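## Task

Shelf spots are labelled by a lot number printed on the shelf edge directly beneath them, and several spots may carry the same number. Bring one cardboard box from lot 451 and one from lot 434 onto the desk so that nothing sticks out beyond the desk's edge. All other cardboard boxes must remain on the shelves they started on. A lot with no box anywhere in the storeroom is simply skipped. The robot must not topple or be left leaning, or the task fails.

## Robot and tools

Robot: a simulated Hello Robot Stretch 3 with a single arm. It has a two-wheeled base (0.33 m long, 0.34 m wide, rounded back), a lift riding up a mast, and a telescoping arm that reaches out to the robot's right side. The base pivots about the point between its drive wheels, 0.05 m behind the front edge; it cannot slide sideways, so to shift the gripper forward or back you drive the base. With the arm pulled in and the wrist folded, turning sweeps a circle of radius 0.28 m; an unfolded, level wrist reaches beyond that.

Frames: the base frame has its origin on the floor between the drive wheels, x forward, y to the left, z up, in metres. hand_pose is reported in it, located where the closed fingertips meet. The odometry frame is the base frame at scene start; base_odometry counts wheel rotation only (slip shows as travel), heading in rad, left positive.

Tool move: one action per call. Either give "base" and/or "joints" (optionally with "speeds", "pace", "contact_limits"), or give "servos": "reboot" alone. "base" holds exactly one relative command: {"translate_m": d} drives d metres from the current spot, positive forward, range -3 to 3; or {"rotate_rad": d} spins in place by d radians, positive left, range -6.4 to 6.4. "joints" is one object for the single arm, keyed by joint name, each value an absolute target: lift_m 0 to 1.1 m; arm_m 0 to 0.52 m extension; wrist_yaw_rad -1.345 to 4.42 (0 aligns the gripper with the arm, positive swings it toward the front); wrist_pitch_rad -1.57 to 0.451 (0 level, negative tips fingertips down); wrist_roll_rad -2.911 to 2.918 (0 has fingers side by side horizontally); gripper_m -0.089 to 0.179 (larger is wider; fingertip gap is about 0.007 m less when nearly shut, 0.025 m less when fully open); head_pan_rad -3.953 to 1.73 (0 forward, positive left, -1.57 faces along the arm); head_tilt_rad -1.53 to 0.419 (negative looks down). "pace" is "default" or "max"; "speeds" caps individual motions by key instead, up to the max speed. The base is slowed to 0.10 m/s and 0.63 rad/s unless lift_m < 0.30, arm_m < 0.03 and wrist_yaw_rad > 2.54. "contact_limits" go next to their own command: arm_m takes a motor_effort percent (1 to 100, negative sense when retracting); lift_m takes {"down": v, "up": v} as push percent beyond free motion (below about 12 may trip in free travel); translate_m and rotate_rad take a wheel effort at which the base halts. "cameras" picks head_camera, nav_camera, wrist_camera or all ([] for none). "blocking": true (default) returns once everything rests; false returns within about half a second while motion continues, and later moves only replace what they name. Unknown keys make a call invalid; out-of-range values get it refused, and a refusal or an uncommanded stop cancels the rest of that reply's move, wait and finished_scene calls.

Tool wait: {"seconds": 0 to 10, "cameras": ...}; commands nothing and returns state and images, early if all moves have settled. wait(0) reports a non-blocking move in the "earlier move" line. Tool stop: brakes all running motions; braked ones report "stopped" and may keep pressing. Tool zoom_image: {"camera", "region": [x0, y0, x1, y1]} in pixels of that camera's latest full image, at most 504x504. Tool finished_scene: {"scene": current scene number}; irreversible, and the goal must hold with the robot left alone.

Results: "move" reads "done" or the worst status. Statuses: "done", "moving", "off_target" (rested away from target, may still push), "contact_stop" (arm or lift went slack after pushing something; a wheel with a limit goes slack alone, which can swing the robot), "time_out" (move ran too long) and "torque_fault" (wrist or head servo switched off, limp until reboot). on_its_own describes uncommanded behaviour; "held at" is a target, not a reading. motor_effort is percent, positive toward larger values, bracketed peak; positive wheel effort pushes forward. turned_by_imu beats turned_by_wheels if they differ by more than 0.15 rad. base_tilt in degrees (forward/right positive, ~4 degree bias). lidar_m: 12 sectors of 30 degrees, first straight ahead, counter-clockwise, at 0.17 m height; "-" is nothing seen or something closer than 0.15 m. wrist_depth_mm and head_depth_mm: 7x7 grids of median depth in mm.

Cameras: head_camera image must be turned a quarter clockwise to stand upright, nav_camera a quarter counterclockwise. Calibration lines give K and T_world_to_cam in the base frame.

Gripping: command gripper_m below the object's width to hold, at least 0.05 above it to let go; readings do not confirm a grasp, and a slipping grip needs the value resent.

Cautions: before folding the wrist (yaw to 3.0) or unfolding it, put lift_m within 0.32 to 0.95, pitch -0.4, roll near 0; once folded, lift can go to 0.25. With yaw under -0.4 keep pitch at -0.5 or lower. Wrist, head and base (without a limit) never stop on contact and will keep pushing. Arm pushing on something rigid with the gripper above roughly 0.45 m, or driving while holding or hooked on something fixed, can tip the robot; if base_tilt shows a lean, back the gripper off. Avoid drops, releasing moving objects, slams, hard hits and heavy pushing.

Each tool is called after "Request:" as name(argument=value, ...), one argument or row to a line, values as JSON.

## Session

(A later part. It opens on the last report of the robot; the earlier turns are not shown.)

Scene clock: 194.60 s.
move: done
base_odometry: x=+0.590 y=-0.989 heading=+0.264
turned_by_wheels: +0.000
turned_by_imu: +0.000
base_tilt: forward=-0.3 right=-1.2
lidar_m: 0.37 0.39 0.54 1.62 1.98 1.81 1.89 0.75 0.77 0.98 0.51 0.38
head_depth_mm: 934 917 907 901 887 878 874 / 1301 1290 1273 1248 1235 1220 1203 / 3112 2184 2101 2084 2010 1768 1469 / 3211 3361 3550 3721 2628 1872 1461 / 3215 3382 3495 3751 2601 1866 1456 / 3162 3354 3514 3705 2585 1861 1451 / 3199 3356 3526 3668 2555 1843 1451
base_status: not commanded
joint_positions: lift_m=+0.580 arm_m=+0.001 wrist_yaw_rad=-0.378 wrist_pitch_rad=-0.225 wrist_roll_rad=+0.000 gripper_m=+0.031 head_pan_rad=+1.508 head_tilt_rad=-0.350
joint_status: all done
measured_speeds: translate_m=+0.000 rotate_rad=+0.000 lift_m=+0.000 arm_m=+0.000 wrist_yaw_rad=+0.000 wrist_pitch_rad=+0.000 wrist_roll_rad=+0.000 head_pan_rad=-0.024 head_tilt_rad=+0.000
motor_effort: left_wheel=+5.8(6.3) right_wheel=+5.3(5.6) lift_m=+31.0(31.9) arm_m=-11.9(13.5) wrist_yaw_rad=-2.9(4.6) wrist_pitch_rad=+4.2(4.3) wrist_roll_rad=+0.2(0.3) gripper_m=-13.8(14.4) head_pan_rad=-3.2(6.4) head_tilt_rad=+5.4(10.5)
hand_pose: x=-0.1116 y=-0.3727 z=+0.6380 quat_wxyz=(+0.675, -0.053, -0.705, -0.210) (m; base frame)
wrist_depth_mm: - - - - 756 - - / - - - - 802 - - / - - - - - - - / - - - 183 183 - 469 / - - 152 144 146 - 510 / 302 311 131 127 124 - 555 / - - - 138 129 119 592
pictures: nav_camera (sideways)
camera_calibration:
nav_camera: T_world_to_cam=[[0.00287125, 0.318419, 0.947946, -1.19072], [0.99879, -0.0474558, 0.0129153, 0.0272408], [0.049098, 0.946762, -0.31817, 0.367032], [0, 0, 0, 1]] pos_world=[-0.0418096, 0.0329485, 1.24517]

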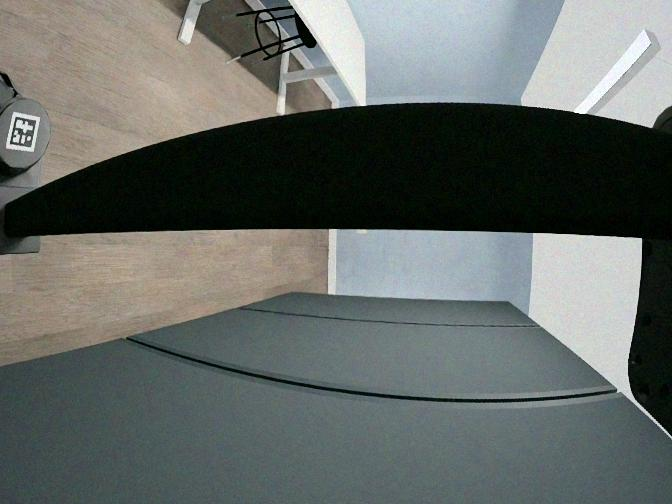

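Request:
move(
  base={"translate_m":-0.35},
  joints={"lift_m":0.73,"wrist_yaw_rad":0},
  cameras=[],
)

Request:
move(
  base={"rotate_rad":1.692},
  cameras=[],
)

Request:
move(
  base={"translate_m":1.24},
  joints={"head_pan_rad":-1.0,"head_tilt_rad":-0.25},
  cameras=["head_camera","nav_camera"],
)

Request:
move(
  base={"rotate_rad":3.02},
  joints={"head_pan_rad":-1.57,"head_tilt_rad":-0.6},
)

Scene clock: 238.40 s.
move: done
base_odometry: x=+0.252 y=-1.080 heading=+0.264
turned_by_wheels: +0.000
turned_by_imu: +0.000
base_tilt: forward=-0.3 right=-1.3
lidar_m: 0.72 0.75 1.05 3.72 1.54 1.55 1.55 1.23 0.55 0.78 0.90 0.74
head_depth_mm: 1871 1741 1727 1692 1686 1668 1492 / 3210 2411 2396 2349 2326 1910 1479 / 3193 3454 3611 3780 2677 1885 1477 / 3235 3431 3555 3701 2604 1864 1476 / 3207 3349 3536 3700 2570 1875 1468 / 3197 3347 3541 3729 2566 1862 1458 / 3166 3320 3533 3663 2530 1832 1448
base_status: done
joint_positions: lift_m=+0.730 arm_m=+0.001 wrist_yaw_rad=-0.003 wrist_pitch_rad=-0.225 wrist_roll_rad=+0.000 gripper_m=+0.031 head_pan_rad=+1.500 head_tilt_rad=-0.350
joint_status: all done
measured_speeds: all 0
motor_effort: left_wheel=-4.8(12.4) right_wheel=-6.8(11.6) lift_m=+31.6(34.8) arm_m=-12.6(13.2) wrist_yaw_rad=+2.4(4.9) wrist_pitch_rad=+4.3(4.3) wrist_roll_rad=+0.0(0.6) gripper_m=-13.6(14.4) head_pan_rad=-2.9(4.0) head_tilt_rad=+4.7(5.7)
hand_pose: x=-0.0222 y=-0.3899 z=+0.7880 quat_wxyz=(+0.703, +0.079, -0.702, -0.081) (m; base frame)
wrist_depth_mm: - - - - - - 236 / 738 - - - - - 247 / 787 - - - - - 261 / - - - 184 196 - 289 / - - 152 144 148 - 301 / - - 130 127 124 - 324 / - - - 139 129 120 349
pictures: none
No camera images: "cameras" was empty.

Scene clock: 242.20 s.
move: done
base_odometry: x=+0.252 y=-1.080 heading=+1.956
turned_by_wheels: +1.692
turned_by_imu: +1.664
base_tilt: forward=-0.4 right=-1.2
lidar_m: 3.72 1.55 1.56 1.55 1.23 0.55 0.97 0.84 0.73 0.72 0.78 1.19
head_depth_mm: 1298 1367 1437 1527 1639 1744 1483 / 1314 1376 1462 1531 1648 1743 1485 / 1307 1386 1462 1560 1656 1761 1478 / 1318 1382 1472 1560 1676 1745 1472 / 1320 1394 1482 1576 1682 1759 1456 / 1346 1422 1504 1604 1711 1788 1453 / 1356 1443 1530 1604 1699 1782 1393
base_status: done
joint_positions: lift_m=+0.730 arm_m=+0.001 wrist_yaw_rad=-0.003 wrist_pitch_rad=-0.225 wrist_roll_rad=+0.000 gripper_m=+0.031 head_pan_rad=+1.500 head_tilt_rad=-0.350
joint_status: not commanded
measured_speeds: all 0
motor_effort: left_wheel=-9.4(12.8) right_wheel=+8.2(13.2) lift_m=+30.8(31.9) arm_m=-12.6(14.1) wrist_yaw_rad=+1.8(3.5) wrist_pitch_rad=+4.2(4.3) wrist_roll_rad=+0.2(0.3) gripper_m=-13.9(14.4) head_pan_rad=-3.1(3.6) head_tilt_rad=+4.5(5.5)
hand_pose: x=-0.0221 y=-0.3899 z=+0.7880 quat_wxyz=(+0.703, +0.079, -0.702, -0.081) (m; base frame)
wrist_depth_mm: - - - - - 401 387 / - - - - - 420 399 / - - - - - 445 428 / - - - 183 197 472 447 / - - 152 144 151 - 467 / - - 130 127 124 - - / - - - 138 132 109 -
pictures: none
No camera images: "cameras" was empty.

Scene clock: 255.73 s.
move: done
base_odometry: x=-0.213 y=+0.069 heading=+1.956
turned_by_wheels: +0.000
turned_by_imu: +0.000
base_tilt: forward=-0.3 right=-1.2
lidar_m: 2.53 1.44 0.81 0.95 1.49 1.99 1.74 1.11 0.89 0.88 0.96 1.47
head_depth_mm: 803 820 843 867 890 913 946 / 856 885 909 932 962 993 1025 / 937 960 992 1012 1051 1085 1123 / 1007 1040 1075 1114 1157 1199 1237 / 1108 1142 1187 1235 1288 1335 1392 / 1219 1271 1325 1379 1438 1494 1524 / 1397 1419 1490 1570 1648 1727 1602
base_status: done
joint_positions: lift_m=+0.730 arm_m=+0.001 wrist_yaw_rad=-0.003 wrist_pitch_rad=-0.225 wrist_roll_rad=+0.000 gripper_m=+0.031 head_pan_rad=-1.000 head_tilt_rad=-0.250
joint_status: all done
measured_speeds: all 0
motor_effort: left_wheel=+3.7(10.0) right_wheel=+5.2(14.1) lift_m=+29.4(31.5) arm_m=-11.7(13.5) wrist_yaw_rad=+1.6(3.4) wrist_pitch_rad=+4.1(4.3) wrist_roll_rad=-0.2(0.3) gripper_m=-14.1(14.6) head_pan_rad=+3.6(5.7) head_tilt_rad=-2.9(9.4)
hand_pose: x=-0.0221 y=-0.3899 z=+0.7880 quat_wxyz=(+0.703, +0.079, -0.702, -0.081) (m; base frame)
wrist_depth_mm: - 657 - - - - 521 / - 694 - - - - 550 / - 749 - - - - - / - 790 - 184 183 - 631 / - 850 152 144 146 - - / - - 130 127 124 700 - / - - 144 138 129 109 -
pictures: head_camera (sideways), nav_camera (sideways)
camera_calibration:
head_camera: T_world_to_cam=[[-0.144903, 0.140002, -0.979491, 1.29128], [0.86293, 0.502226, -0.0558744, 0.0671126], [0.484103, -0.853328, -0.193586, 0.204579], [0, 0, 0, 1]] pos_world=[0.0301589, -0.0399135, 1.30815]
nav_camera: T_world_to_cam=[[0.134163, -0.1774, 0.974951, -1.22678], [-0.833899, -0.55173, 0.0143612, 0.0366036], [0.535362, -0.814938, -0.221955, 0.238838], [0, 0, 0, 1]] pos_world=[0.0672474, -0.00279744, 1.24854]

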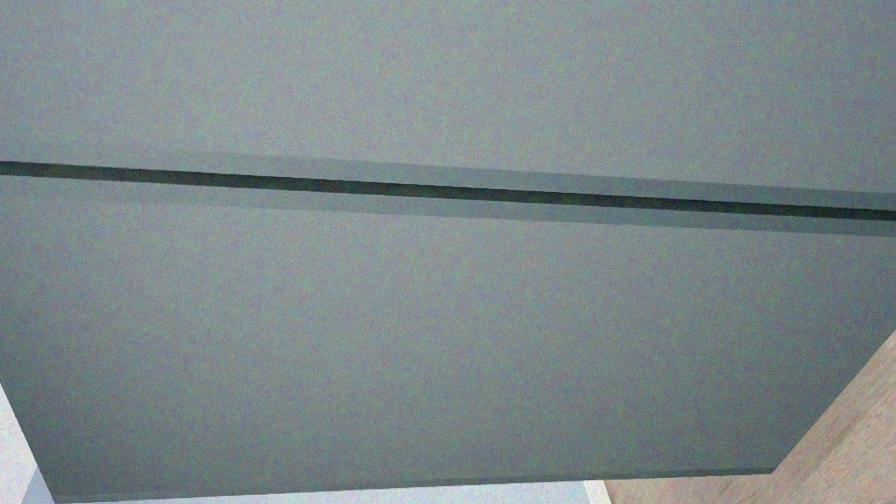

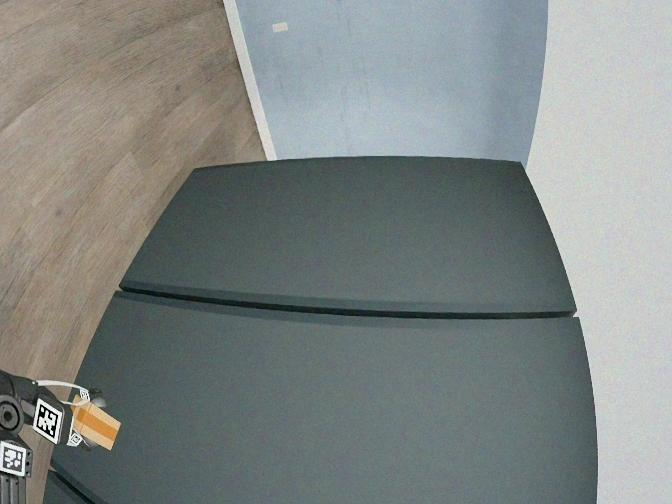

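Scene clock: 261.63 s.
move: done
base_odometry: x=-0.213 y=+0.069 heading=-1.308
turned_by_wheels: +3.020
turned_by_imu: +2.971
base_tilt: forward=-0.3 right=-1.3
lidar_m: 1.73 1.27 0.92 0.88 0.92 1.23 2.54 1.44 0.81 0.96 1.45 1.93
head_depth_mm: 1163 1270 1407 1139 875 1502 1259 / 1156 1273 1401 1123 870 1447 1241 / 1152 1265 1394 1115 862 1438 1208 / 1151 1266 1383 1103 856 564 366 / 1156 1270 1388 1091 852 1404 1191 / 1147 1259 1393 1082 873 1461 1211 / 1143 1260 1396 1556 1629 1450 1212
base_status: done
joint_positions: lift_m=+0.730 arm_m=+0.001 wrist_yaw_rad=-0.003 wrist_pitch_rad=-0.225 wrist_roll_rad=+0.000 gripper_m=+0.031 head_pan_rad=-1.570 head_tilt_rad=-0.600
joint_status: all done
measured_speeds: all 0
motor_effort: left_wheel=-8.3(12.8) right_wheel=+9.4(12.5) lift_m=+28.2(30.1) arm_m=-12.6(13.6) wrist_yaw_rad=+1.8(3.4) wrist_pitch_rad=+4.2(4.3) wrist_roll_rad=-0.1(0.3) gripper_m=-14.1(14.5) head_pan_rad=+3.5(4.1) head_tilt_rad=+3.1(8.4)
hand_pose: x=-0.0221 y=-0.3899 z=+0.7880 quat_wxyz=(+0.703, +0.079, -0.702, -0.081) (m; base frame)
wrist_depth_mm: - - - - - - - / - - - - - - - / - - - - - - - / - - - 184 182 - - / - - 156 144 151 - - / - - 130 127 124 - - / - - - 138 135 732 -
pictures: head_camera (sideways), nav_camera (sideways), wrist_camera
camera_calibration:
head_camera: T_world_to_cam=[[-0.0467501, 0.519968, -0.852906, 1.12543], [0.997499, -0.0210139, -0.0674867, 0.0813543], [-0.0530138, -0.853927, -0.517685, 0.629597], [0, 0, 0, 1]] pos_world=[0.0048405, -0.0458489, 1.29131]
nav_camera: T_world_to_cam=[[0.0175182, -0.542463, 0.839897, -1.04988], [-0.999788, -0.018573, 0.00885738, 0.0447945], [0.0107946, -0.839874, -0.542673, 0.659432], [0, 0, 0, 1]] pos_world=[0.0560587, -0.0148506, 1.23925]
wrist_camera: T_world_to_cam=[[-0.999096, -0.0385539, -0.0179199, -0.0163969], [0.00033988, 0.41424, -0.910168, 0.911292], [0.0425136, -0.909351, -0.413852, 0.138597], [0, 0, 0, 1]] pos_world=[-0.0225841, -0.252092, 0.886493]

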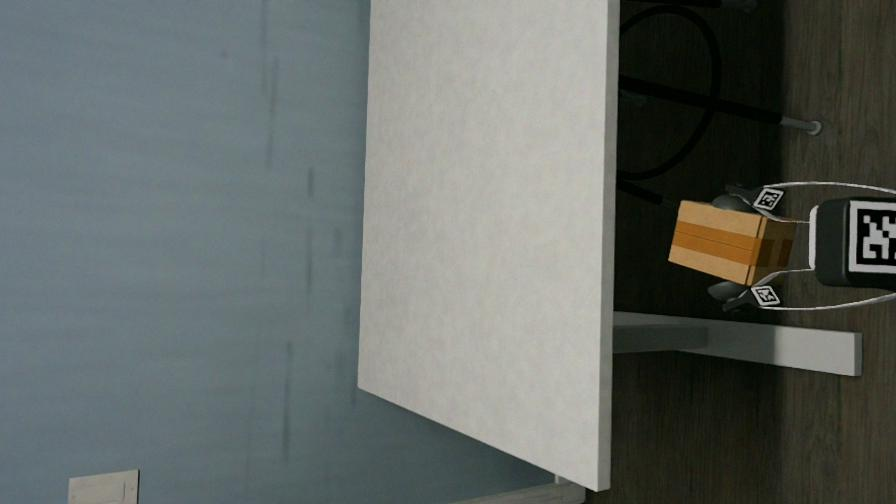

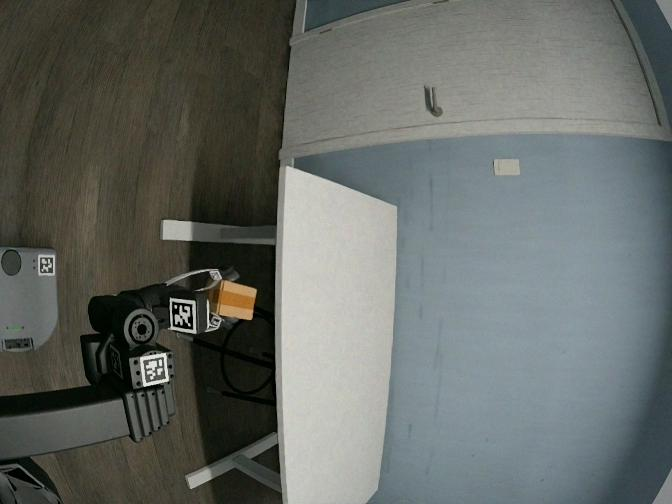

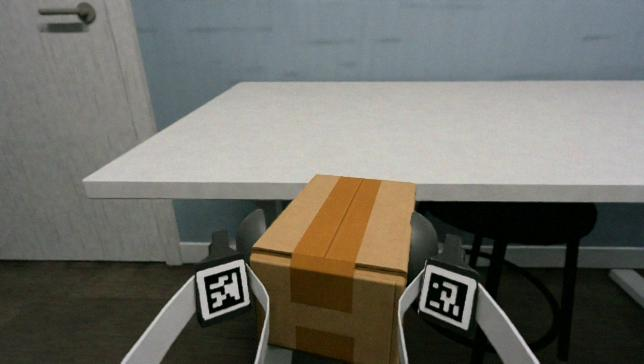

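Request:
move(
  joints={"lift_m":0.76},
  cameras=[],
)

Request:
move(
  joints={"arm_m":0.42},
  cameras=["wrist_camera"],
)

Request:
move(
  joints={"lift_m":0.67},
  speeds={"lift_m":0.03},
  contact_limits={"lift_m":{"down":13}},
  cameras=["wrist_camera","head_camera"],
)

Scene clock: 275.03 s.
move: done
base_odometry: x=-0.213 y=+0.069 heading=-1.308
turned_by_wheels: +0.000
turned_by_imu: +0.000
base_tilt: forward=-0.2 right=-1.3
lidar_m: 1.73 1.27 0.92 0.88 0.91 1.24 2.54 1.44 0.81 0.96 1.45 1.93
head_depth_mm: 1162 1274 1412 1136 873 1504 1247 / 1155 1276 1399 1126 868 1452 1240 / 1158 1271 1393 1117 861 1408 1178 / 1151 1264 1392 1102 852 527 345 / 1147 1269 1383 1088 848 1390 1190 / 1151 1260 1395 1079 878 1448 1214 / 1144 1264 1398 1572 1620 1450 1213
base_status: not commanded
joint_positions: lift_m=+0.760 arm_m=+0.001 wrist_yaw_rad=-0.003 wrist_pitch_rad=-0.225 wrist_roll_rad=+0.000 gripper_m=+0.031 head_pan_rad=-1.570 head_tilt_rad=-0.600
joint_status: all done
measured_speeds: all 0
motor_effort: left_wheel=-8.0(8.5) right_wheel=+10.1(10.1) lift_m=+31.6(33.6) arm_m=-12.1(13.2) wrist_yaw_rad=+2.3(3.4) wrist_pitch_rad=+4.2(4.3) wrist_roll_rad=-0.2(0.3) gripper_m=-13.9(14.2) head_pan_rad=+3.5(4.0) head_tilt_rad=+3.3(3.8)
hand_pose: x=-0.0221 y=-0.3899 z=+0.8180 quat_wxyz=(+0.703, +0.079, -0.702, -0.081) (m; base frame)
wrist_depth_mm: - - - - - - - / - - - - - - - / - - - - - - - / - - - 183 183 - - / - - 154 144 147 - - / - - 130 127 124 - - / - - - 138 134 - -
pictures: none
No camera images: "cameras" was empty.

Scene clock: 279.30 s.
move: done
base_odometry: x=-0.213 y=+0.069 heading=-1.308
turned_by_wheels: +0.000
turned_by_imu: +0.000
base_tilt: forward=-0.4 right=-1.2
lidar_m: 1.73 1.27 0.92 0.88 0.91 1.24 2.54 1.45 0.81 0.96 1.45 1.93
head_depth_mm: 1159 1275 1422 1135 874 1456 302 / 1155 1268 1390 1122 499 377 320 / 1164 1274 1385 622 613 1428 1241 / 1150 1266 1382 857 794 1482 1229 / 1150 1260 1382 1089 848 1425 1217 / 1151 1261 1399 1082 875 1450 1214 / 1144 1265 1389 1567 1630 1450 1210
base_status: not commanded
joint_positions: lift_m=+0.760 arm_m=+0.420 wrist_yaw_rad=-0.003 wrist_pitch_rad=-0.225 wrist_roll_rad=+0.000 gripper_m=+0.031 head_pan_rad=-1.570 head_tilt_rad=-0.600
joint_status: all done
measured_speeds: all 0
motor_effort: left_wheel=-8.0(8.5) right_wheel=+9.9(10.4) lift_m=+24.4(32.2) arm_m=+13.2(15.4) wrist_yaw_rad=+0.7(3.4) wrist_pitch_rad=+4.1(4.3) wrist_roll_rad=+0.0(0.3) gripper_m=-13.9(14.5) head_pan_rad=+3.2(3.7) head_tilt_rad=+2.5(3.9)
hand_pose: x=-0.0221 y=-0.8094 z=+0.8180 quat_wxyz=(+0.703, +0.079, -0.702, -0.081) (m; base frame)
wrist_depth_mm: - - - - - - - / - - - - - - - / - - - - - - - / 798 - - 184 183 - - / - - 152 144 146 - - / - - 130 127 124 - - / - - - 138 129 109 -
pictures: wrist_camera
camera_calibration:
wrist_camera: T_world_to_cam=[[-0.999096, -0.0385537, -0.0179254, -0.0320237], [0.000339338, 0.41436, -0.910113, 1.11236], [0.0425158, -0.909296, -0.413972, -0.230223], [0, 0, 0, 1]] pos_world=[-0.0225841, -0.671493, 0.916493]

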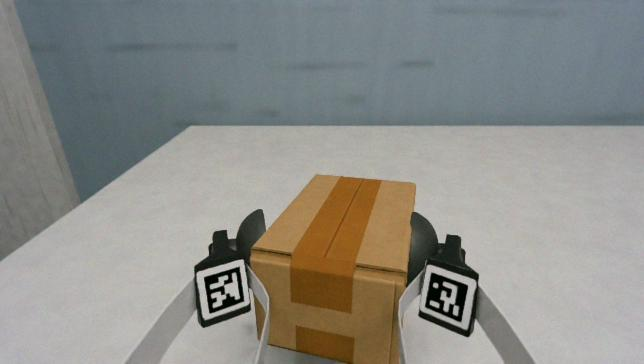

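Scene clock: 282.73 s.
move: done
base_odometry: x=-0.213 y=+0.069 heading=-1.308
turned_by_wheels: +0.000
turned_by_imu: +0.000
base_tilt: forward=-0.3 right=-1.3
lidar_m: 1.74 1.27 0.92 0.88 0.91 1.24 2.54 1.44 0.81 0.96 1.44 1.93
head_depth_mm: 1155 1269 1413 1134 874 1500 1243 / 1159 1271 1403 1123 867 1102 391 / 1154 1269 1383 1115 639 1400 1208 / 1153 1266 1383 1101 676 1479 1232 / 1149 1265 1378 1088 847 1421 1215 / 1150 1259 1394 1077 874 1457 1213 / 1151 1262 1398 1563 1626 1445 1208
base_status: not commanded
joint_positions: lift_m=+0.670 arm_m=+0.420 wrist_yaw_rad=-0.003 wrist_pitch_rad=-0.143 wrist_roll_rad=+0.000 gripper_m=+0.031 head_pan_rad=-1.570 head_tilt_rad=-0.600
joint_status: all done
measured_speeds: all 0
on_its_own: wrist_pitch_rad is at rest, and its effort (-10.9) is outside its rest range (-8 to +12)
motor_effort: left_wheel=-7.5(8.5) right_wheel=+8.7(10.4) lift_m=+16.6(25.9) arm_m=+4.7(12.8) wrist_yaw_rad=+1.1(3.5) wrist_pitch_rad=-10.9(11.3) wrist_roll_rad=-0.1(0.5) gripper_m=-14.0(14.4) head_pan_rad=+3.2(3.7) head_tilt_rad=+2.7(3.4)
contact_limits: lift_m down 13 (down: maximum 72; up: maximum 65)
hand_pose: x=-0.0221 y=-0.8151 z=+0.7482 quat_wxyz=(+0.706, +0.050, -0.705, -0.052) (m; base frame)
wrist_depth_mm: - - - - - - - / - - - - - - - / - - - - - - - / - - - 180 180 - - / - - 141 138 146 - - / - - 130 128 124 - - / - 94 - 137 - 108 -
pictures: head_camera (sideways), wrist_camera
camera_calibration:
head_camera: T_world_to_cam=[[-0.0467501, 0.519968, -0.852906, 1.12543], [0.997499, -0.0210139, -0.0674867, 0.0813543], [-0.0530138, -0.853927, -0.517685, 0.629597], [0, 0, 0, 1]] pos_world=[0.0048405, -0.0458489, 1.29131]
wrist_camera: T_world_to_cam=[[-0.9991, -0.03986, -0.0144937, -0.0371528], [0.0001444, 0.338527, -0.940957, 1.01261], [0.0424131, -0.940112, -0.338217, -0.34616], [0, 0, 0, 1]] pos_world=[-0.0225838, -0.669706, 0.835207]

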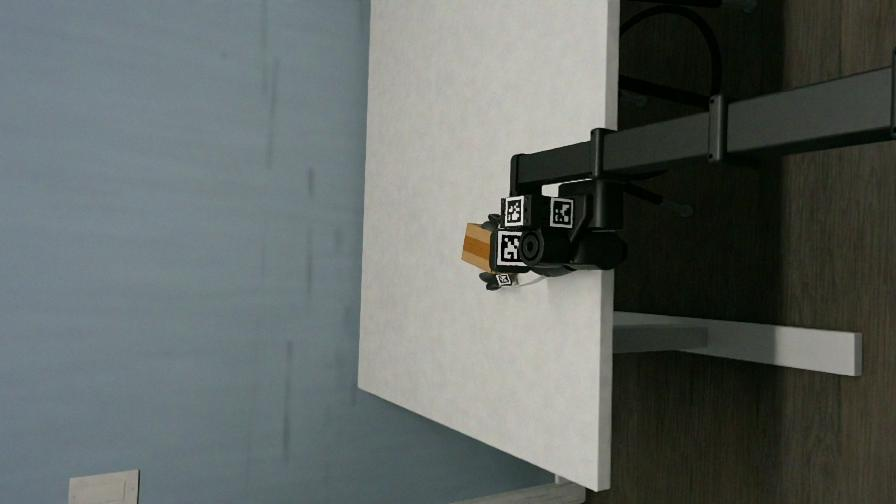

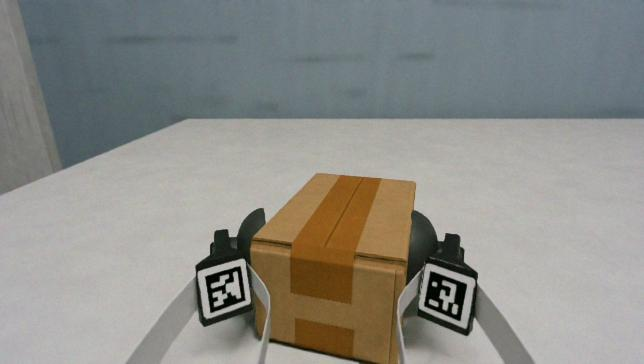

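Request:
move(
  joints={"lift_m":0.683},
  cameras=[],
)

Request:
move(
  joints={"gripper_m":0.17},
  cameras=[],
)

Request:
move(
  joints={"arm_m":0.25},
  cameras=["wrist_camera"],
)

Scene clock: 289.40 s.
move: done
base_odometry: x=-0.213 y=+0.069 heading=-1.308
turned_by_wheels: +0.000
turned_by_imu: +0.000
base_tilt: forward=-0.2 right=-1.2
lidar_m: 1.73 1.28 0.92 0.88 0.91 1.24 2.54 1.44 0.81 0.96 1.45 1.94
head_depth_mm: 1158 1277 1409 1137 874 1492 1247 / 1157 1266 1394 1123 868 484 385 / 1157 1268 1388 1111 636 1402 1234 / 1151 1276 1379 1103 672 1479 1227 / 1145 1263 1388 1088 847 1417 1216 / 1150 1263 1398 1080 872 1458 1220 / 1147 1258 1400 1567 1629 1456 1209
base_status: not commanded
joint_positions: lift_m=+0.683 arm_m=+0.420 wrist_yaw_rad=-0.003 wrist_pitch_rad=-0.191 wrist_roll_rad=+0.000 gripper_m=+0.031 head_pan_rad=-1.570 head_tilt_rad=-0.600
joint_status: all done
measured_speeds: all 0
motor_effort: left_wheel=-7.4(7.7) right_wheel=+8.5(9.0) lift_m=+30.1(30.1) arm_m=-3.4(3.5) wrist_yaw_rad=+2.2(2.9) wrist_pitch_rad=-2.1(10.8) wrist_roll_rad=+0.0(0.3) gripper_m=-13.1(13.9) head_pan_rad=+2.6(3.5) head_tilt_rad=+2.3(2.8)
hand_pose: x=-0.0221 y=-0.8120 z=+0.7493 quat_wxyz=(+0.704, +0.067, -0.704, -0.069) (m; base frame)
wrist_depth_mm: - - - - - - - / - - - - - - - / - - - - - - - / - - - 175 174 - - / - - 144 138 145 - - / - - 130 131 125 - - / - 101 - 140 131 107 -
pictures: none
No camera images: "cameras" was empty.

Scene clock: 291.33 s.
move: done
base_odometry: x=-0.213 y=+0.069 heading=-1.308
turned_by_wheels: +0.000
turned_by_imu: +0.000
base_tilt: forward=-0.4 right=-1.2
lidar_m: 1.74 1.27 0.92 0.88 0.91 1.24 2.54 1.44 0.81 0.96 1.45 1.93
head_depth_mm: 1157 1272 1404 1134 872 1494 1250 / 1158 1271 1401 1122 866 484 386 / 1154 1269 1386 1113 637 1402 1232 / 1152 1259 1374 1102 670 1466 1229 / 1151 1256 1383 1094 842 1426 1222 / 1154 1256 1390 1080 875 1451 1214 / 1147 1258 1395 1563 1626 1445 1213
base_status: not commanded
joint_positions: lift_m=+0.683 arm_m=+0.420 wrist_yaw_rad=-0.003 wrist_pitch_rad=-0.214 wrist_roll_rad=+0.000 gripper_m=+0.170 head_pan_rad=-1.570 head_tilt_rad=-0.600
joint_status: all done
measured_speeds: all 0
motor_effort: left_wheel=-7.2(7.8) right_wheel=+8.2(9.2) lift_m=+28.1(29.8) arm_m=-7.3(7.8) wrist_yaw_rad=+0.4(3.3) wrist_pitch_rad=+2.0(2.2) wrist_roll_rad=-0.1(0.3) gripper_m=+0.7(82.7) head_pan_rad=+3.0(3.7) head_tilt_rad=+2.1(2.8)
hand_pose: x=-0.0221 y=-0.8103 z=+0.7438 quat_wxyz=(+0.703, +0.075, -0.703, -0.077) (m; base frame)
wrist_depth_mm: - - - - - - - / - - - - - - - / - - - - - - - / - - - 170 169 - - / - 143 135 130 - - - / - 124 - 133 127 - - / - - - 141 - - 106
pictures: none
No camera images: "cameras" was empty.

Scene clock: 293.83 s.
move: done
base_odometry: x=-0.213 y=+0.069 heading=-1.308
turned_by_wheels: +0.000
turned_by_imu: +0.000
base_tilt: forward=-0.4 right=-1.2
lidar_m: 1.73 1.28 0.92 0.88 0.91 1.24 2.54 1.44 0.81 0.96 1.45 1.93
head_depth_mm: 1164 1282 1411 1134 876 1493 1247 / 1156 1278 1406 1124 867 1102 373 / 1158 1272 1388 1114 830 495 1233 / 1154 1273 1388 1100 823 523 1233 / 1150 1263 1392 1098 847 1408 1213 / 1151 1261 1394 1078 874 1458 1216 / 1146 1259 1396 1569 1626 1448 1208
base_status: not commanded
joint_positions: lift_m=+0.683 arm_m=+0.250 wrist_yaw_rad=-0.003 wrist_pitch_rad=-0.214 wrist_roll_rad=+0.000 gripper_m=+0.170 head_pan_rad=-1.570 head_tilt_rad=-0.600
joint_status: all done
measured_speeds: all 0
motor_effort: left_wheel=-6.8(7.9) right_wheel=+9.2(9.3) lift_m=+25.4(28.3) arm_m=-12.7(15.0) wrist_yaw_rad=+1.4(3.2) wrist_pitch_rad=+2.3(2.3) wrist_roll_rad=+0.0(0.3) gripper_m=+0.5(1.1) head_pan_rad=+3.5(3.6) head_tilt_rad=+1.8(2.7)
hand_pose: x=-0.0221 y=-0.6402 z=+0.7437 quat_wxyz=(+0.703, +0.075, -0.703, -0.077) (m; base frame)
wrist_depth_mm: 828 - - - - - - / 852 - - - - - - / - - - 288 - - - / - - - 296 - - - / - 143 - - - - - / - 124 - - - - - / 116 966 - - - - 106
pictures: wrist_camera
camera_calibration:
wrist_camera: T_world_to_cam=[[-0.999096, -0.0387467, -0.0175031, -0.0272721], [0.000339938, 0.404383, -0.91459, 0.971596], [0.0425153, -0.913769, -0.404004, -0.117455], [0, 0, 0, 1]] pos_world=[-0.0225841, -0.501281, 0.840682]

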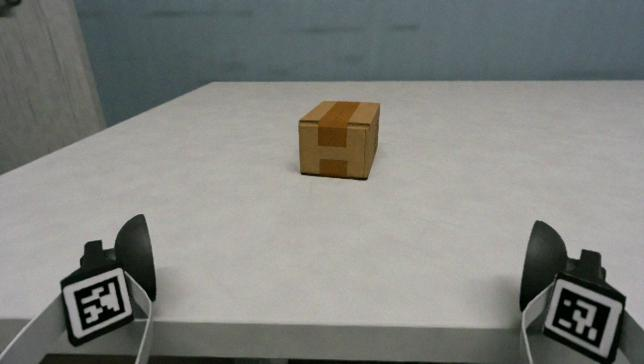

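Request:
move(
  joints={"arm_m":0.0,"lift_m":0.75,"wrist_pitch_rad":-0.4},
  pace="max",
  cameras=[],
)

Request:
move(
  joints={"wrist_yaw_rad":3.0},
  base={"rotate_rad":2.881},
  cameras=[],
)

Request:
move(
  joints={"lift_m":0.28,"head_pan_rad":-0.3,"head_tilt_rad":-0.3},
  pace="max",
  cameras=["nav_camera"],
)

Request:
move(
  base={"translate_m":1.94},
  pace="max",
  joints={"head_pan_rad":-1.3},
  contact_limits={"translate_m":45},
  cameras=["nav_camera","head_camera"],
)

Scene clock: 317.43 s.
move: done
base_odometry: x=-0.213 y=+0.069 heading=-1.308
turned_by_wheels: +0.000
turned_by_imu: +0.000
base_tilt: forward=-0.4 right=-1.3
lidar_m: 1.74 1.27 0.92 0.88 0.91 1.24 2.53 1.44 0.81 0.96 1.44 1.93
head_depth_mm: 1157 1274 1413 1138 874 1497 1244 / 1157 1268 1402 1124 867 1442 1215 / 1156 1267 1384 1115 858 1434 1204 / 1155 1261 1389 1107 853 1472 360 / 1150 1255 1382 1091 848 1417 1161 / 1147 1259 1391 1083 877 1453 1194 / 1143 1258 1396 1565 1631 1449 1216
base_status: not commanded
joint_positions: lift_m=+0.750 arm_m=+0.001 wrist_yaw_rad=-0.002 wrist_pitch_rad=-0.414 wrist_roll_rad=+0.005 gripper_m=+0.170 head_pan_rad=-1.570 head_tilt_rad=-0.600
joint_status: all done
measured_speeds: all 0
motor_effort: left_wheel=-6.4(7.7) right_wheel=+7.8(8.9) lift_m=+29.2(34.1) arm_m=-12.6(15.5) wrist_yaw_rad=+1.0(2.8) wrist_pitch_rad=+2.1(8.4) wrist_roll_rad=-1.7(3.3) gripper_m=+0.8(1.1) head_pan_rad=+2.7(3.4) head_tilt_rad=+1.2(2.1)
hand_pose: x=-0.0221 y=-0.3705 z=+0.7636 quat_wxyz=(+0.690, +0.144, -0.694, -0.147) (m; base frame)
wrist_depth_mm: - - - 540 - - - / - - - - - - - / - - - - - - - / - - - - - - - / - - - - - - - / 123 141 - - - 134 - / 116 912 934 933 931 897 106
pictures: none
No camera images: "cameras" was empty.

Scene clock: 323.10 s.
move: done
base_odometry: x=-0.213 y=+0.069 heading=+1.573
turned_by_wheels: +2.881
turned_by_imu: +2.835
base_tilt: forward=-0.3 right=-1.1
lidar_m: 1.66 2.53 1.06 0.81 1.40 1.56 1.74 1.74 1.05 0.89 0.88 1.00
head_depth_mm: 828 923 1039 1188 1402 1493 1251 / 799 885 995 1137 1328 1461 1240 / 775 860 954 1080 1253 1415 1237 / 751 824 923 1036 1207 1360 1225 / 725 798 885 996 1141 1322 1224 / 710 774 854 958 1083 1261 1216 / 685 748 825 920 1045 1187 1216
base_status: done
joint_positions: lift_m=+0.750 arm_m=+0.001 wrist_yaw_rad=+2.997 wrist_pitch_rad=-0.414 wrist_roll_rad=+0.005 gripper_m=+0.170 head_pan_rad=-1.570 head_tilt_rad=-0.600
joint_status: all done
measured_speeds: all 0
motor_effort: left_wheel=-9.8(12.3) right_wheel=+8.3(13.1) lift_m=+24.4(29.5) arm_m=-12.7(13.6) wrist_yaw_rad=+2.1(5.4) wrist_pitch_rad=+2.1(2.2) wrist_roll_rad=-1.8(2.1) gripper_m=+0.1(1.3) head_pan_rad=+2.9(3.6) head_tilt_rad=+1.4(2.4)
hand_pose: x=+0.0112 y=+0.0770 z=+0.7636 quat_wxyz=(+0.196, +0.702, +0.095, +0.678) (m; base frame)
wrist_depth_mm: - 137 755 - - - - / - 148 - - - - - / - 161 - - - - - / - 185 - - - - - / - 190 216 - - - - / 123 127 239 - - - - / 116 906 275 930 936 901 106
pictures: none
No camera images: "cameras" was empty.

Scene clock: 327.03 s.
move: done
base_odometry: x=-0.213 y=+0.069 heading=+1.573
turned_by_wheels: +0.000
turned_by_imu: +0.000
base_tilt: forward=-0.2 right=-1.3
lidar_m: 1.66 2.53 1.06 0.81 1.40 1.56 1.74 1.73 1.05 0.89 0.88 1.00
head_depth_mm: 929 954 976 1009 1041 1063 1092 / 1036 1061 1091 1128 1160 1205 1246 / 1164 1200 1242 1290 1331 1383 1415 / 1333 1387 1441 1501 1562 1636 1540 / 2466 2531 2648 2752 2526 1898 1527 / 2334 2447 2583 2674 2692 1991 1532 / 2211 2283 2389 2518 2565 1967 1528
base_status: not commanded
joint_positions: lift_m=+0.280 arm_m=+0.001 wrist_yaw_rad=+2.997 wrist_pitch_rad=-0.414 wrist_roll_rad=+0.005 gripper_m=+0.170 head_pan_rad=-0.300 head_tilt_rad=-0.300
joint_status: all done
measured_speeds: all 0
motor_effort: left_wheel=-9.1(9.9) right_wheel=+7.9(9.4) lift_m=+25.6(27.1) arm_m=-10.5(13.4) wrist_yaw_rad=+2.7(3.8) wrist_pitch_rad=+2.1(2.3) wrist_roll_rad=-1.9(2.0) gripper_m=+0.6(1.2) head_pan_rad=-3.3(5.5) head_tilt_rad=-2.8(8.4)
hand_pose: x=+0.0112 y=+0.0770 z=+0.2935 quat_wxyz=(+0.196, +0.702, +0.095, +0.678) (m; base frame)
wrist_depth_mm: - 137 - - - - - / - 147 - - - - - / 944 161 869 902 892 887 870 / 733 186 665 712 710 704 684 / 616 190 215 597 584 583 574 / 117 128 240 315 500 468 489 / 261 266 263 269 435 422 106
pictures: nav_camera (sideways)
camera_calibration:
nav_camera: T_world_to_cam=[[0.262905, -0.0633651, 0.962739, -1.21167], [-0.281388, -0.959496, 0.0136901, 0.0341164], [0.922877, -0.274503, -0.270087, 0.299133], [0, 0, 0, 1]] pos_world=[0.0520929, 0.0380695, 1.24685]

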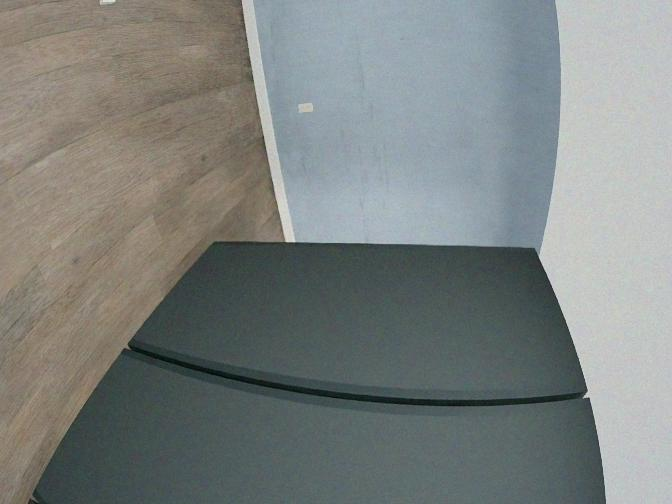

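Scene clock: 334.93 s.
move: done
base_odometry: x=-0.217 y=+2.009 heading=+1.573
turned_by_wheels: +0.000
turned_by_imu: +0.001
base_tilt: forward=-0.2 right=-1.2
lidar_m: 0.70 0.70 0.79 1.31 1.68 2.00 3.60 0.67 0.45 0.61 1.50 0.83
head_depth_mm: 1556 1637 1709 1779 802 792 785 / 1549 1633 1704 1788 1892 1962 1551 / 1534 1618 1690 1778 1880 1944 1546 / 1531 1608 1685 1776 1891 1948 1527 / 1539 1604 1685 1760 1854 1916 1529 / 1526 1605 1668 1759 1858 1911 1525 / 1527 1593 1655 1745 1846 1904 1514
base_status: done
joint_positions: lift_m=+0.280 arm_m=+0.001 wrist_yaw_rad=+2.997 wrist_pitch_rad=-0.414 wrist_roll_rad=+0.005 gripper_m=+0.170 head_pan_rad=-1.300 head_tilt_rad=-0.301
joint_status: all done
measured_speeds: all 0
motor_effort: left_wheel=+2.8(13.4) right_wheel=+1.8(13.9) lift_m=+25.7(30.9) arm_m=-5.7(11.0) wrist_yaw_rad=+2.1(3.0) wrist_pitch_rad=+2.2(2.3) wrist_roll_rad=-1.8(2.2) gripper_m=+0.5(1.1) head_pan_rad=+3.4(4.9) head_tilt_rad=+2.5(4.0)
contact_limits: translate_m 45 (maximum 100)
hand_pose: x=+0.0111 y=+0.0770 z=+0.2935 quat_wxyz=(+0.195, +0.702, +0.095, +0.678) (m; base frame)
wrist_depth_mm: - 137 - - - - 599 / - 147 - - - - 610 / 947 161 858 903 898 828 625 / 746 186 661 705 717 694 664 / 606 190 214 591 586 583 577 / 117 127 241 314 500 464 489 / 261 266 260 271 432 419 106
pictures: head_camera (sideways), nav_camera (sideways)
camera_calibration:
head_camera: T_world_to_cam=[[-0.110294, 0.224263, -0.968267, 1.27643], [0.972012, 0.227659, -0.0579919, 0.0692091], [0.20743, -0.947564, -0.243096, 0.27068], [0, 0, 0, 1]] pos_world=[0.0173637, -0.0455255, 1.30574]
nav_camera: T_world_to_cam=[[0.0889402, -0.256537, 0.962434, -1.21015], [-0.959492, -0.281405, 0.0136597, 0.03829], [0.26733, -0.924662, -0.271173, 0.304515], [0, 0, 0, 1]] pos_world=[0.0629642, -0.0181003, 1.24674]

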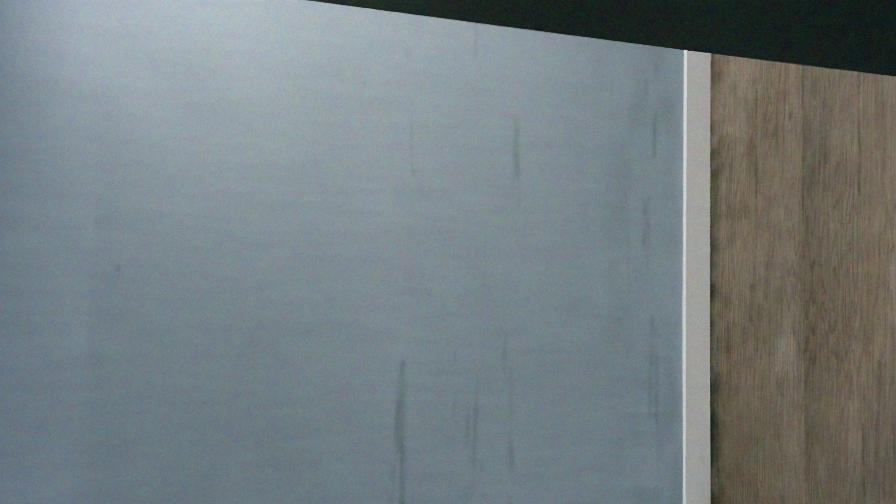

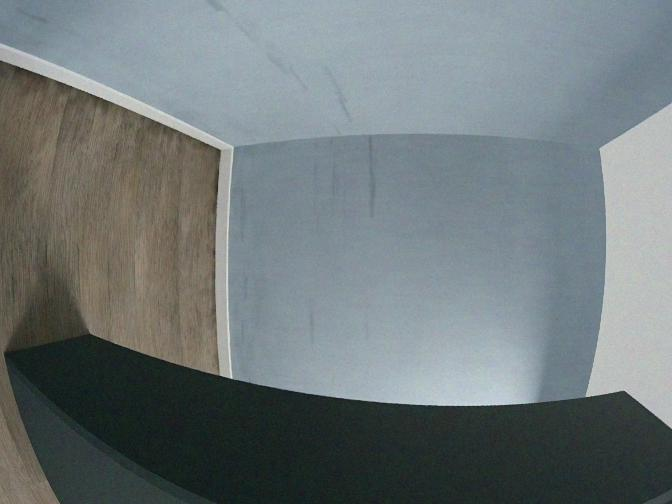

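Request:
move(
  base={"rotate_rad":-1.25},
  joints={"head_pan_rad":-0.9},
  cameras=["nav_camera"],
)

Request:
move(
  base={"translate_m":0.7},
  pace="max",
  joints={"head_pan_rad":-1.1,"head_tilt_rad":-0.3},
  contact_limits={"translate_m":45},
  cameras=["nav_camera","head_camera"],
)

Scene clock: 347.80 s.
move: done
base_odometry: x=-0.217 y=+2.009 heading=+0.323
turned_by_wheels: -1.250
turned_by_imu: -1.230
base_tilt: forward=-0.4 right=-1.3
lidar_m: 1.78 0.96 0.72 0.70 0.73 1.02 1.97 1.68 2.01 1.09 0.45 0.47
head_depth_mm: 619 675 744 828 926 1052 1215 / 519 557 603 656 716 793 880 / 445 473 505 543 582 631 691 / 391 412 436 462 491 528 567 / 369 386 404 424 450 477 506 / 404 425 447 473 501 533 567 / 450 476 506 538 574 616 661
base_status: done
joint_positions: lift_m=+0.280 arm_m=+0.001 wrist_yaw_rad=+2.997 wrist_pitch_rad=-0.414 wrist_roll_rad=+0.005 gripper_m=+0.170 head_pan_rad=-0.899 head_tilt_rad=-0.300
joint_status: all done
measured_speeds: all 0
motor_effort: left_wheel=+7.7(12.3) right_wheel=-11.0(13.1) lift_m=+28.3(31.4) arm_m=-8.8(9.5) wrist_yaw_rad=+1.9(3.4) wrist_pitch_rad=+2.1(2.3) wrist_roll_rad=-1.7(2.1) gripper_m=+0.8(1.3) head_pan_rad=-3.6(4.0) head_tilt_rad=+5.2(6.3)
hand_pose: x=+0.0111 y=+0.0770 z=+0.2935 quat_wxyz=(+0.195, +0.702, +0.095, +0.678) (m; base frame)
wrist_depth_mm: - 137 - - - - - / - 148 - - - - - / - 161 172 812 - 829 821 / 731 185 660 711 705 694 689 / 620 190 214 585 583 578 576 / 117 127 239 315 499 465 490 / 262 267 262 271 434 426 106
pictures: nav_camera (sideways)
camera_calibration:
nav_camera: T_world_to_cam=[[0.181724, -0.201069, 0.962573, -1.21088], [-0.773528, -0.633615, 0.0136802, 0.0371145], [0.60715, -0.747063, -0.270676, 0.301833], [0, 0, 0, 1]] pos_world=[0.0654966, 0.00553463, 1.24675]

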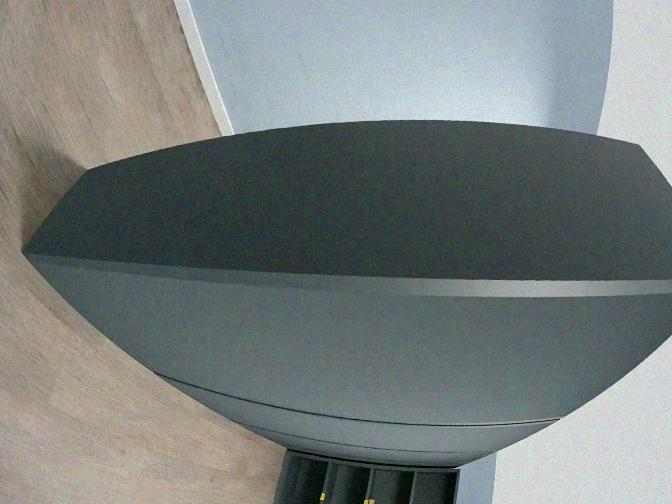

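Scene clock: 351.47 s.
move: done
base_odometry: x=+0.447 y=+2.231 heading=+0.323
turned_by_wheels: +0.000
turned_by_imu: +0.001
base_tilt: forward=-0.4 right=-1.2
lidar_m: 1.08 0.93 0.69 0.68 0.71 0.99 2.66 0.47 0.35 0.34 1.49 1.12
head_depth_mm: 2976 3568 3688 300 311 324 339 / 2854 3439 3772 - 2943 2035 1463 / 2405 2581 2764 3048 2896 2012 1548 / 1942 2059 2209 2355 2429 2009 1541 / 1652 1724 1818 1913 2033 1944 1532 / 1413 1488 1543 1616 1685 1745 1525 / 1250 1303 1344 1397 1452 1520 1477
base_status: done
joint_positions: lift_m=+0.280 arm_m=+0.001 wrist_yaw_rad=+2.997 wrist_pitch_rad=-0.414 wrist_roll_rad=+0.005 gripper_m=+0.170 head_pan_rad=-1.101 head_tilt_rad=-0.300
joint_status: all done
measured_speeds: all 0
motor_effort: left_wheel=-0.4(13.8) right_wheel=+4.5(14.2) lift_m=+24.8(28.7) arm_m=-11.0(13.3) wrist_yaw_rad=+1.7(3.0) wrist_pitch_rad=+2.1(2.3) wrist_roll_rad=-1.7(2.2) gripper_m=+0.8(1.3) head_pan_rad=+3.8(4.1) head_tilt_rad=+4.9(6.5)
contact_limits: translate_m 45 (maximum 100)
hand_pose: x=+0.0111 y=+0.0770 z=+0.2935 quat_wxyz=(+0.195, +0.702, +0.095, +0.678) (m; base frame)
wrist_depth_mm: 612 137 637 - - - - / - 148 - - - - - / - 161 171 - 803 - 822 / 735 186 661 716 706 695 685 / 603 190 215 592 588 575 574 / 117 127 240 315 501 467 487 / 261 267 262 271 436 426 106
pictures: head_camera (sideways), nav_camera (sideways)
camera_calibration:
head_camera: T_world_to_cam=[[-0.152147, 0.197158, -0.968494, 1.27694], [0.907696, 0.415602, -0.057991, 0.0696459], [0.391074, -0.887921, -0.242192, 0.268382], [0, 0, 0, 1]] pos_world=[0.0261075, -0.0424016, 1.30574]
nav_camera: T_world_to_cam=[[0.137539, -0.232938, 0.962716, -1.21087], [-0.884749, -0.465867, 0.0136796, 0.0377624], [0.445311, -0.853644, -0.270166, 0.302185], [0, 0, 0, 1]] pos_world=[0.0653861, -0.0065073, 1.24685]

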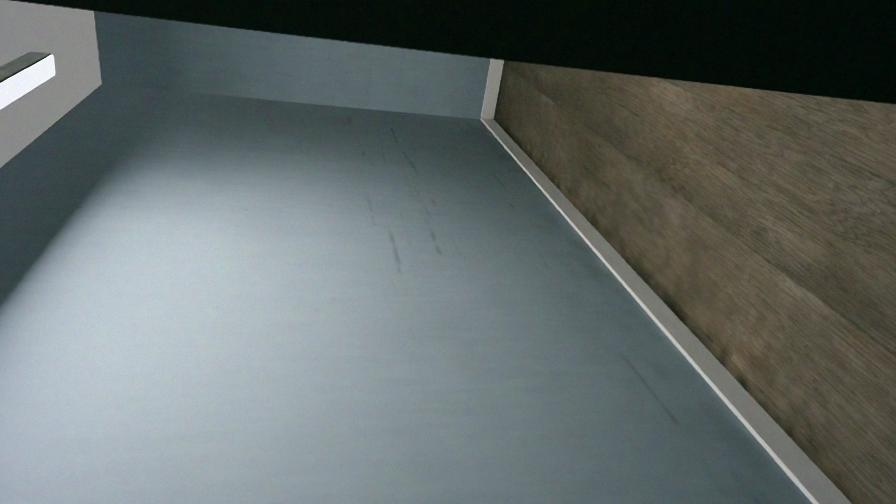

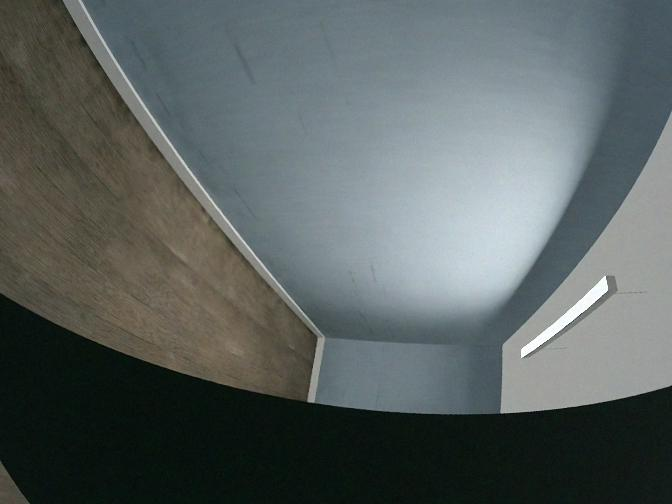

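Request:
move(
  base={"translate_m":0.55},
  pace="max",
  joints={"head_pan_rad":-1.9,"head_tilt_rad":-0.3},
  contact_limits={"translate_m":45},
  cameras=["nav_camera","head_camera"],
)

Scene clock: 360.17 s.
move: done
base_odometry: x=+0.969 y=+2.406 heading=+0.323
turned_by_wheels: +0.000
turned_by_imu: +0.000
base_tilt: forward=-0.3 right=-1.1
lidar_m: 0.54 0.56 0.68 0.66 0.69 0.97 2.86 0.59 1.32 1.87 0.74 0.55
head_depth_mm: 1234 1239 1356 1332 848 1227 931 / 1192 1223 1322 1332 1473 1212 995 / 1149 1201 1276 1315 1418 1324 1454 / 1699 2022 2148 1730 1731 1751 1518 / 2904 2637 2719 2767 2446 2004 1532 / 3177 3643 3788 - 2884 1998 1526 / 3228 3531 3624 3843 2811 1969 1522
base_status: done
joint_positions: lift_m=+0.280 arm_m=+0.001 wrist_yaw_rad=+2.997 wrist_pitch_rad=-0.414 wrist_roll_rad=+0.005 gripper_m=+0.170 head_pan_rad=-1.901 head_tilt_rad=-0.300
joint_status: all done
measured_speeds: all 0
motor_effort: left_wheel=+4.3(13.9) right_wheel=+2.7(14.1) lift_m=+26.0(31.4) arm_m=-6.2(9.0) wrist_yaw_rad=+2.1(2.8) wrist_pitch_rad=+2.1(2.3) wrist_roll_rad=-2.0(2.1) gripper_m=+0.8(1.1) head_pan_rad=+3.6(6.0) head_tilt_rad=+4.1(5.7)
contact_limits: translate_m 45 (maximum 100)
hand_pose: x=+0.0110 y=+0.0770 z=+0.2935 quat_wxyz=(+0.195, +0.702, +0.095, +0.678) (m; base frame)
wrist_depth_mm: 601 137 619 630 - - 665 / - 147 - - - - - / - 162 171 - - 782 671 / 705 186 668 715 707 700 661 / 602 191 215 594 586 583 572 / 117 128 239 312 496 464 488 / 260 266 263 270 434 421 106
pictures: head_camera (sideways), nav_camera (sideways)
camera_calibration:
head_camera: T_world_to_cam=[[0.0355244, 0.246482, -0.968496, 1.27578], [0.930374, -0.361995, -0.0580016, 0.0694794], [-0.364887, -0.899003, -0.24218, 0.273028], [0, 0, 0, 1]] pos_world=[-0.0103389, -0.0438537, 1.30574]
nav_camera: T_world_to_cam=[[-0.0713754, -0.260941, 0.962712, -1.20959], [-0.950482, 0.310479, 0.0136861, 0.0381606], [-0.302473, -0.914064, -0.27018, 0.306769], [0, 0, 0, 1]] pos_world=[0.0427254, -0.0470739, 1.24685]

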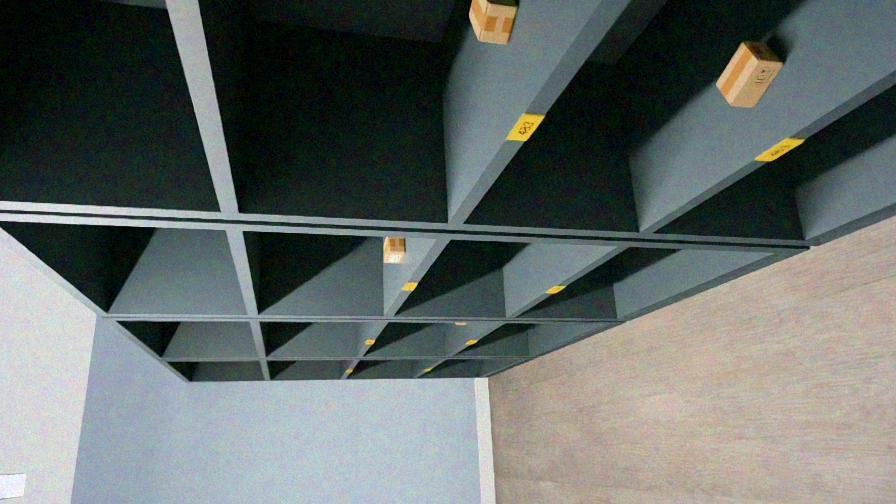

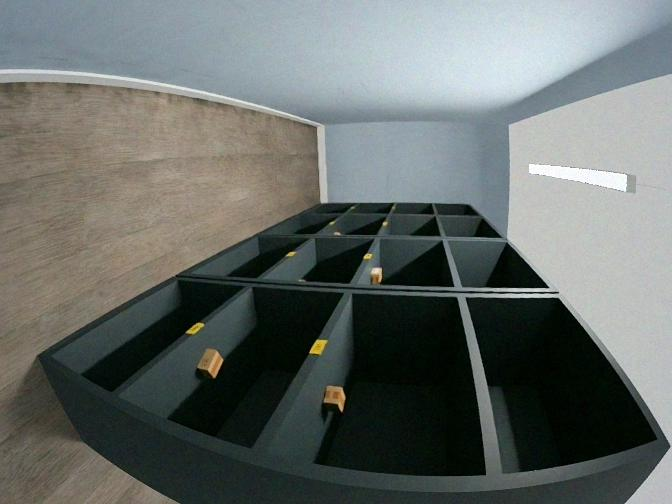

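Aisle found with several units. Read the labels.

Request:
zoom_image(
  camera="head_camera",
  region=[480, 90, 640, 190],
)

Request:
zoom_image(
  camera="head_camera",
  region=[720, 100, 840, 190],
)

Request:
zoom_image(
  camera="head_camera",
  region=[380, 260, 440, 310],
)

Request:
zoom_image(
  camera="head_camera",
  region=[440, 260, 580, 390],
)

Request:
zoom_image(
  camera="head_camera",
  region=[330, 320, 400, 390],
)

Scaled by 3.150 from the camera's 896x504 image, which has a finer 1280x720 frame.

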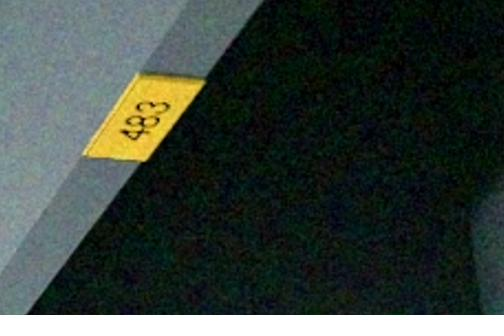

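Scaled by 4.200 from the camera's 896x504 image, which has a finer 1280x720 frame.

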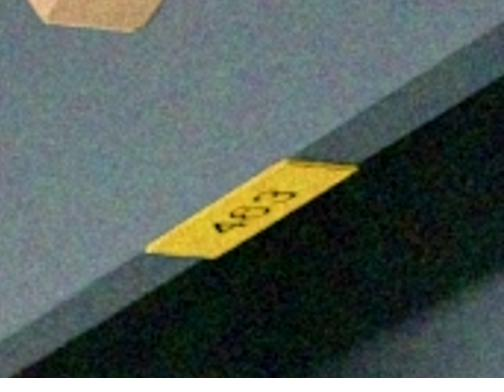

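Scaled by 8.400 from the camera's 896x504 image, which has a finer 1280x720 frame.

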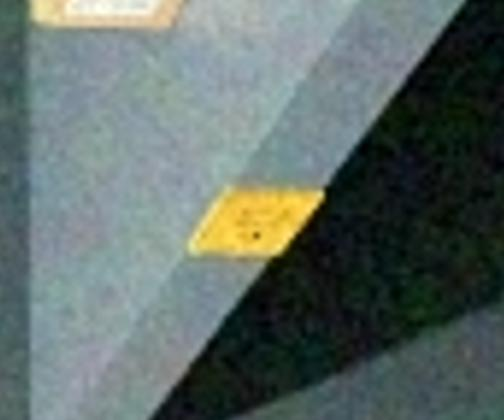

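Scaled by 3.600 from the camera's 896x504 image, which has a finer 1280x720 frame.

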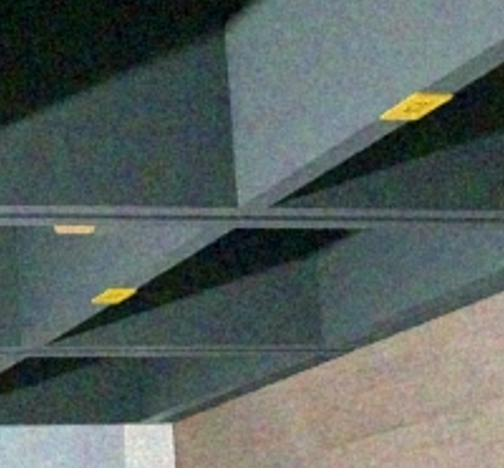

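Scaled by 7.200 from the camera's 896x504 image, which has a finer 1280x720 frame.

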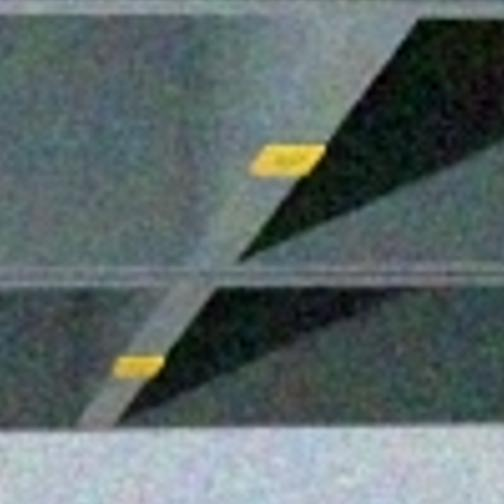

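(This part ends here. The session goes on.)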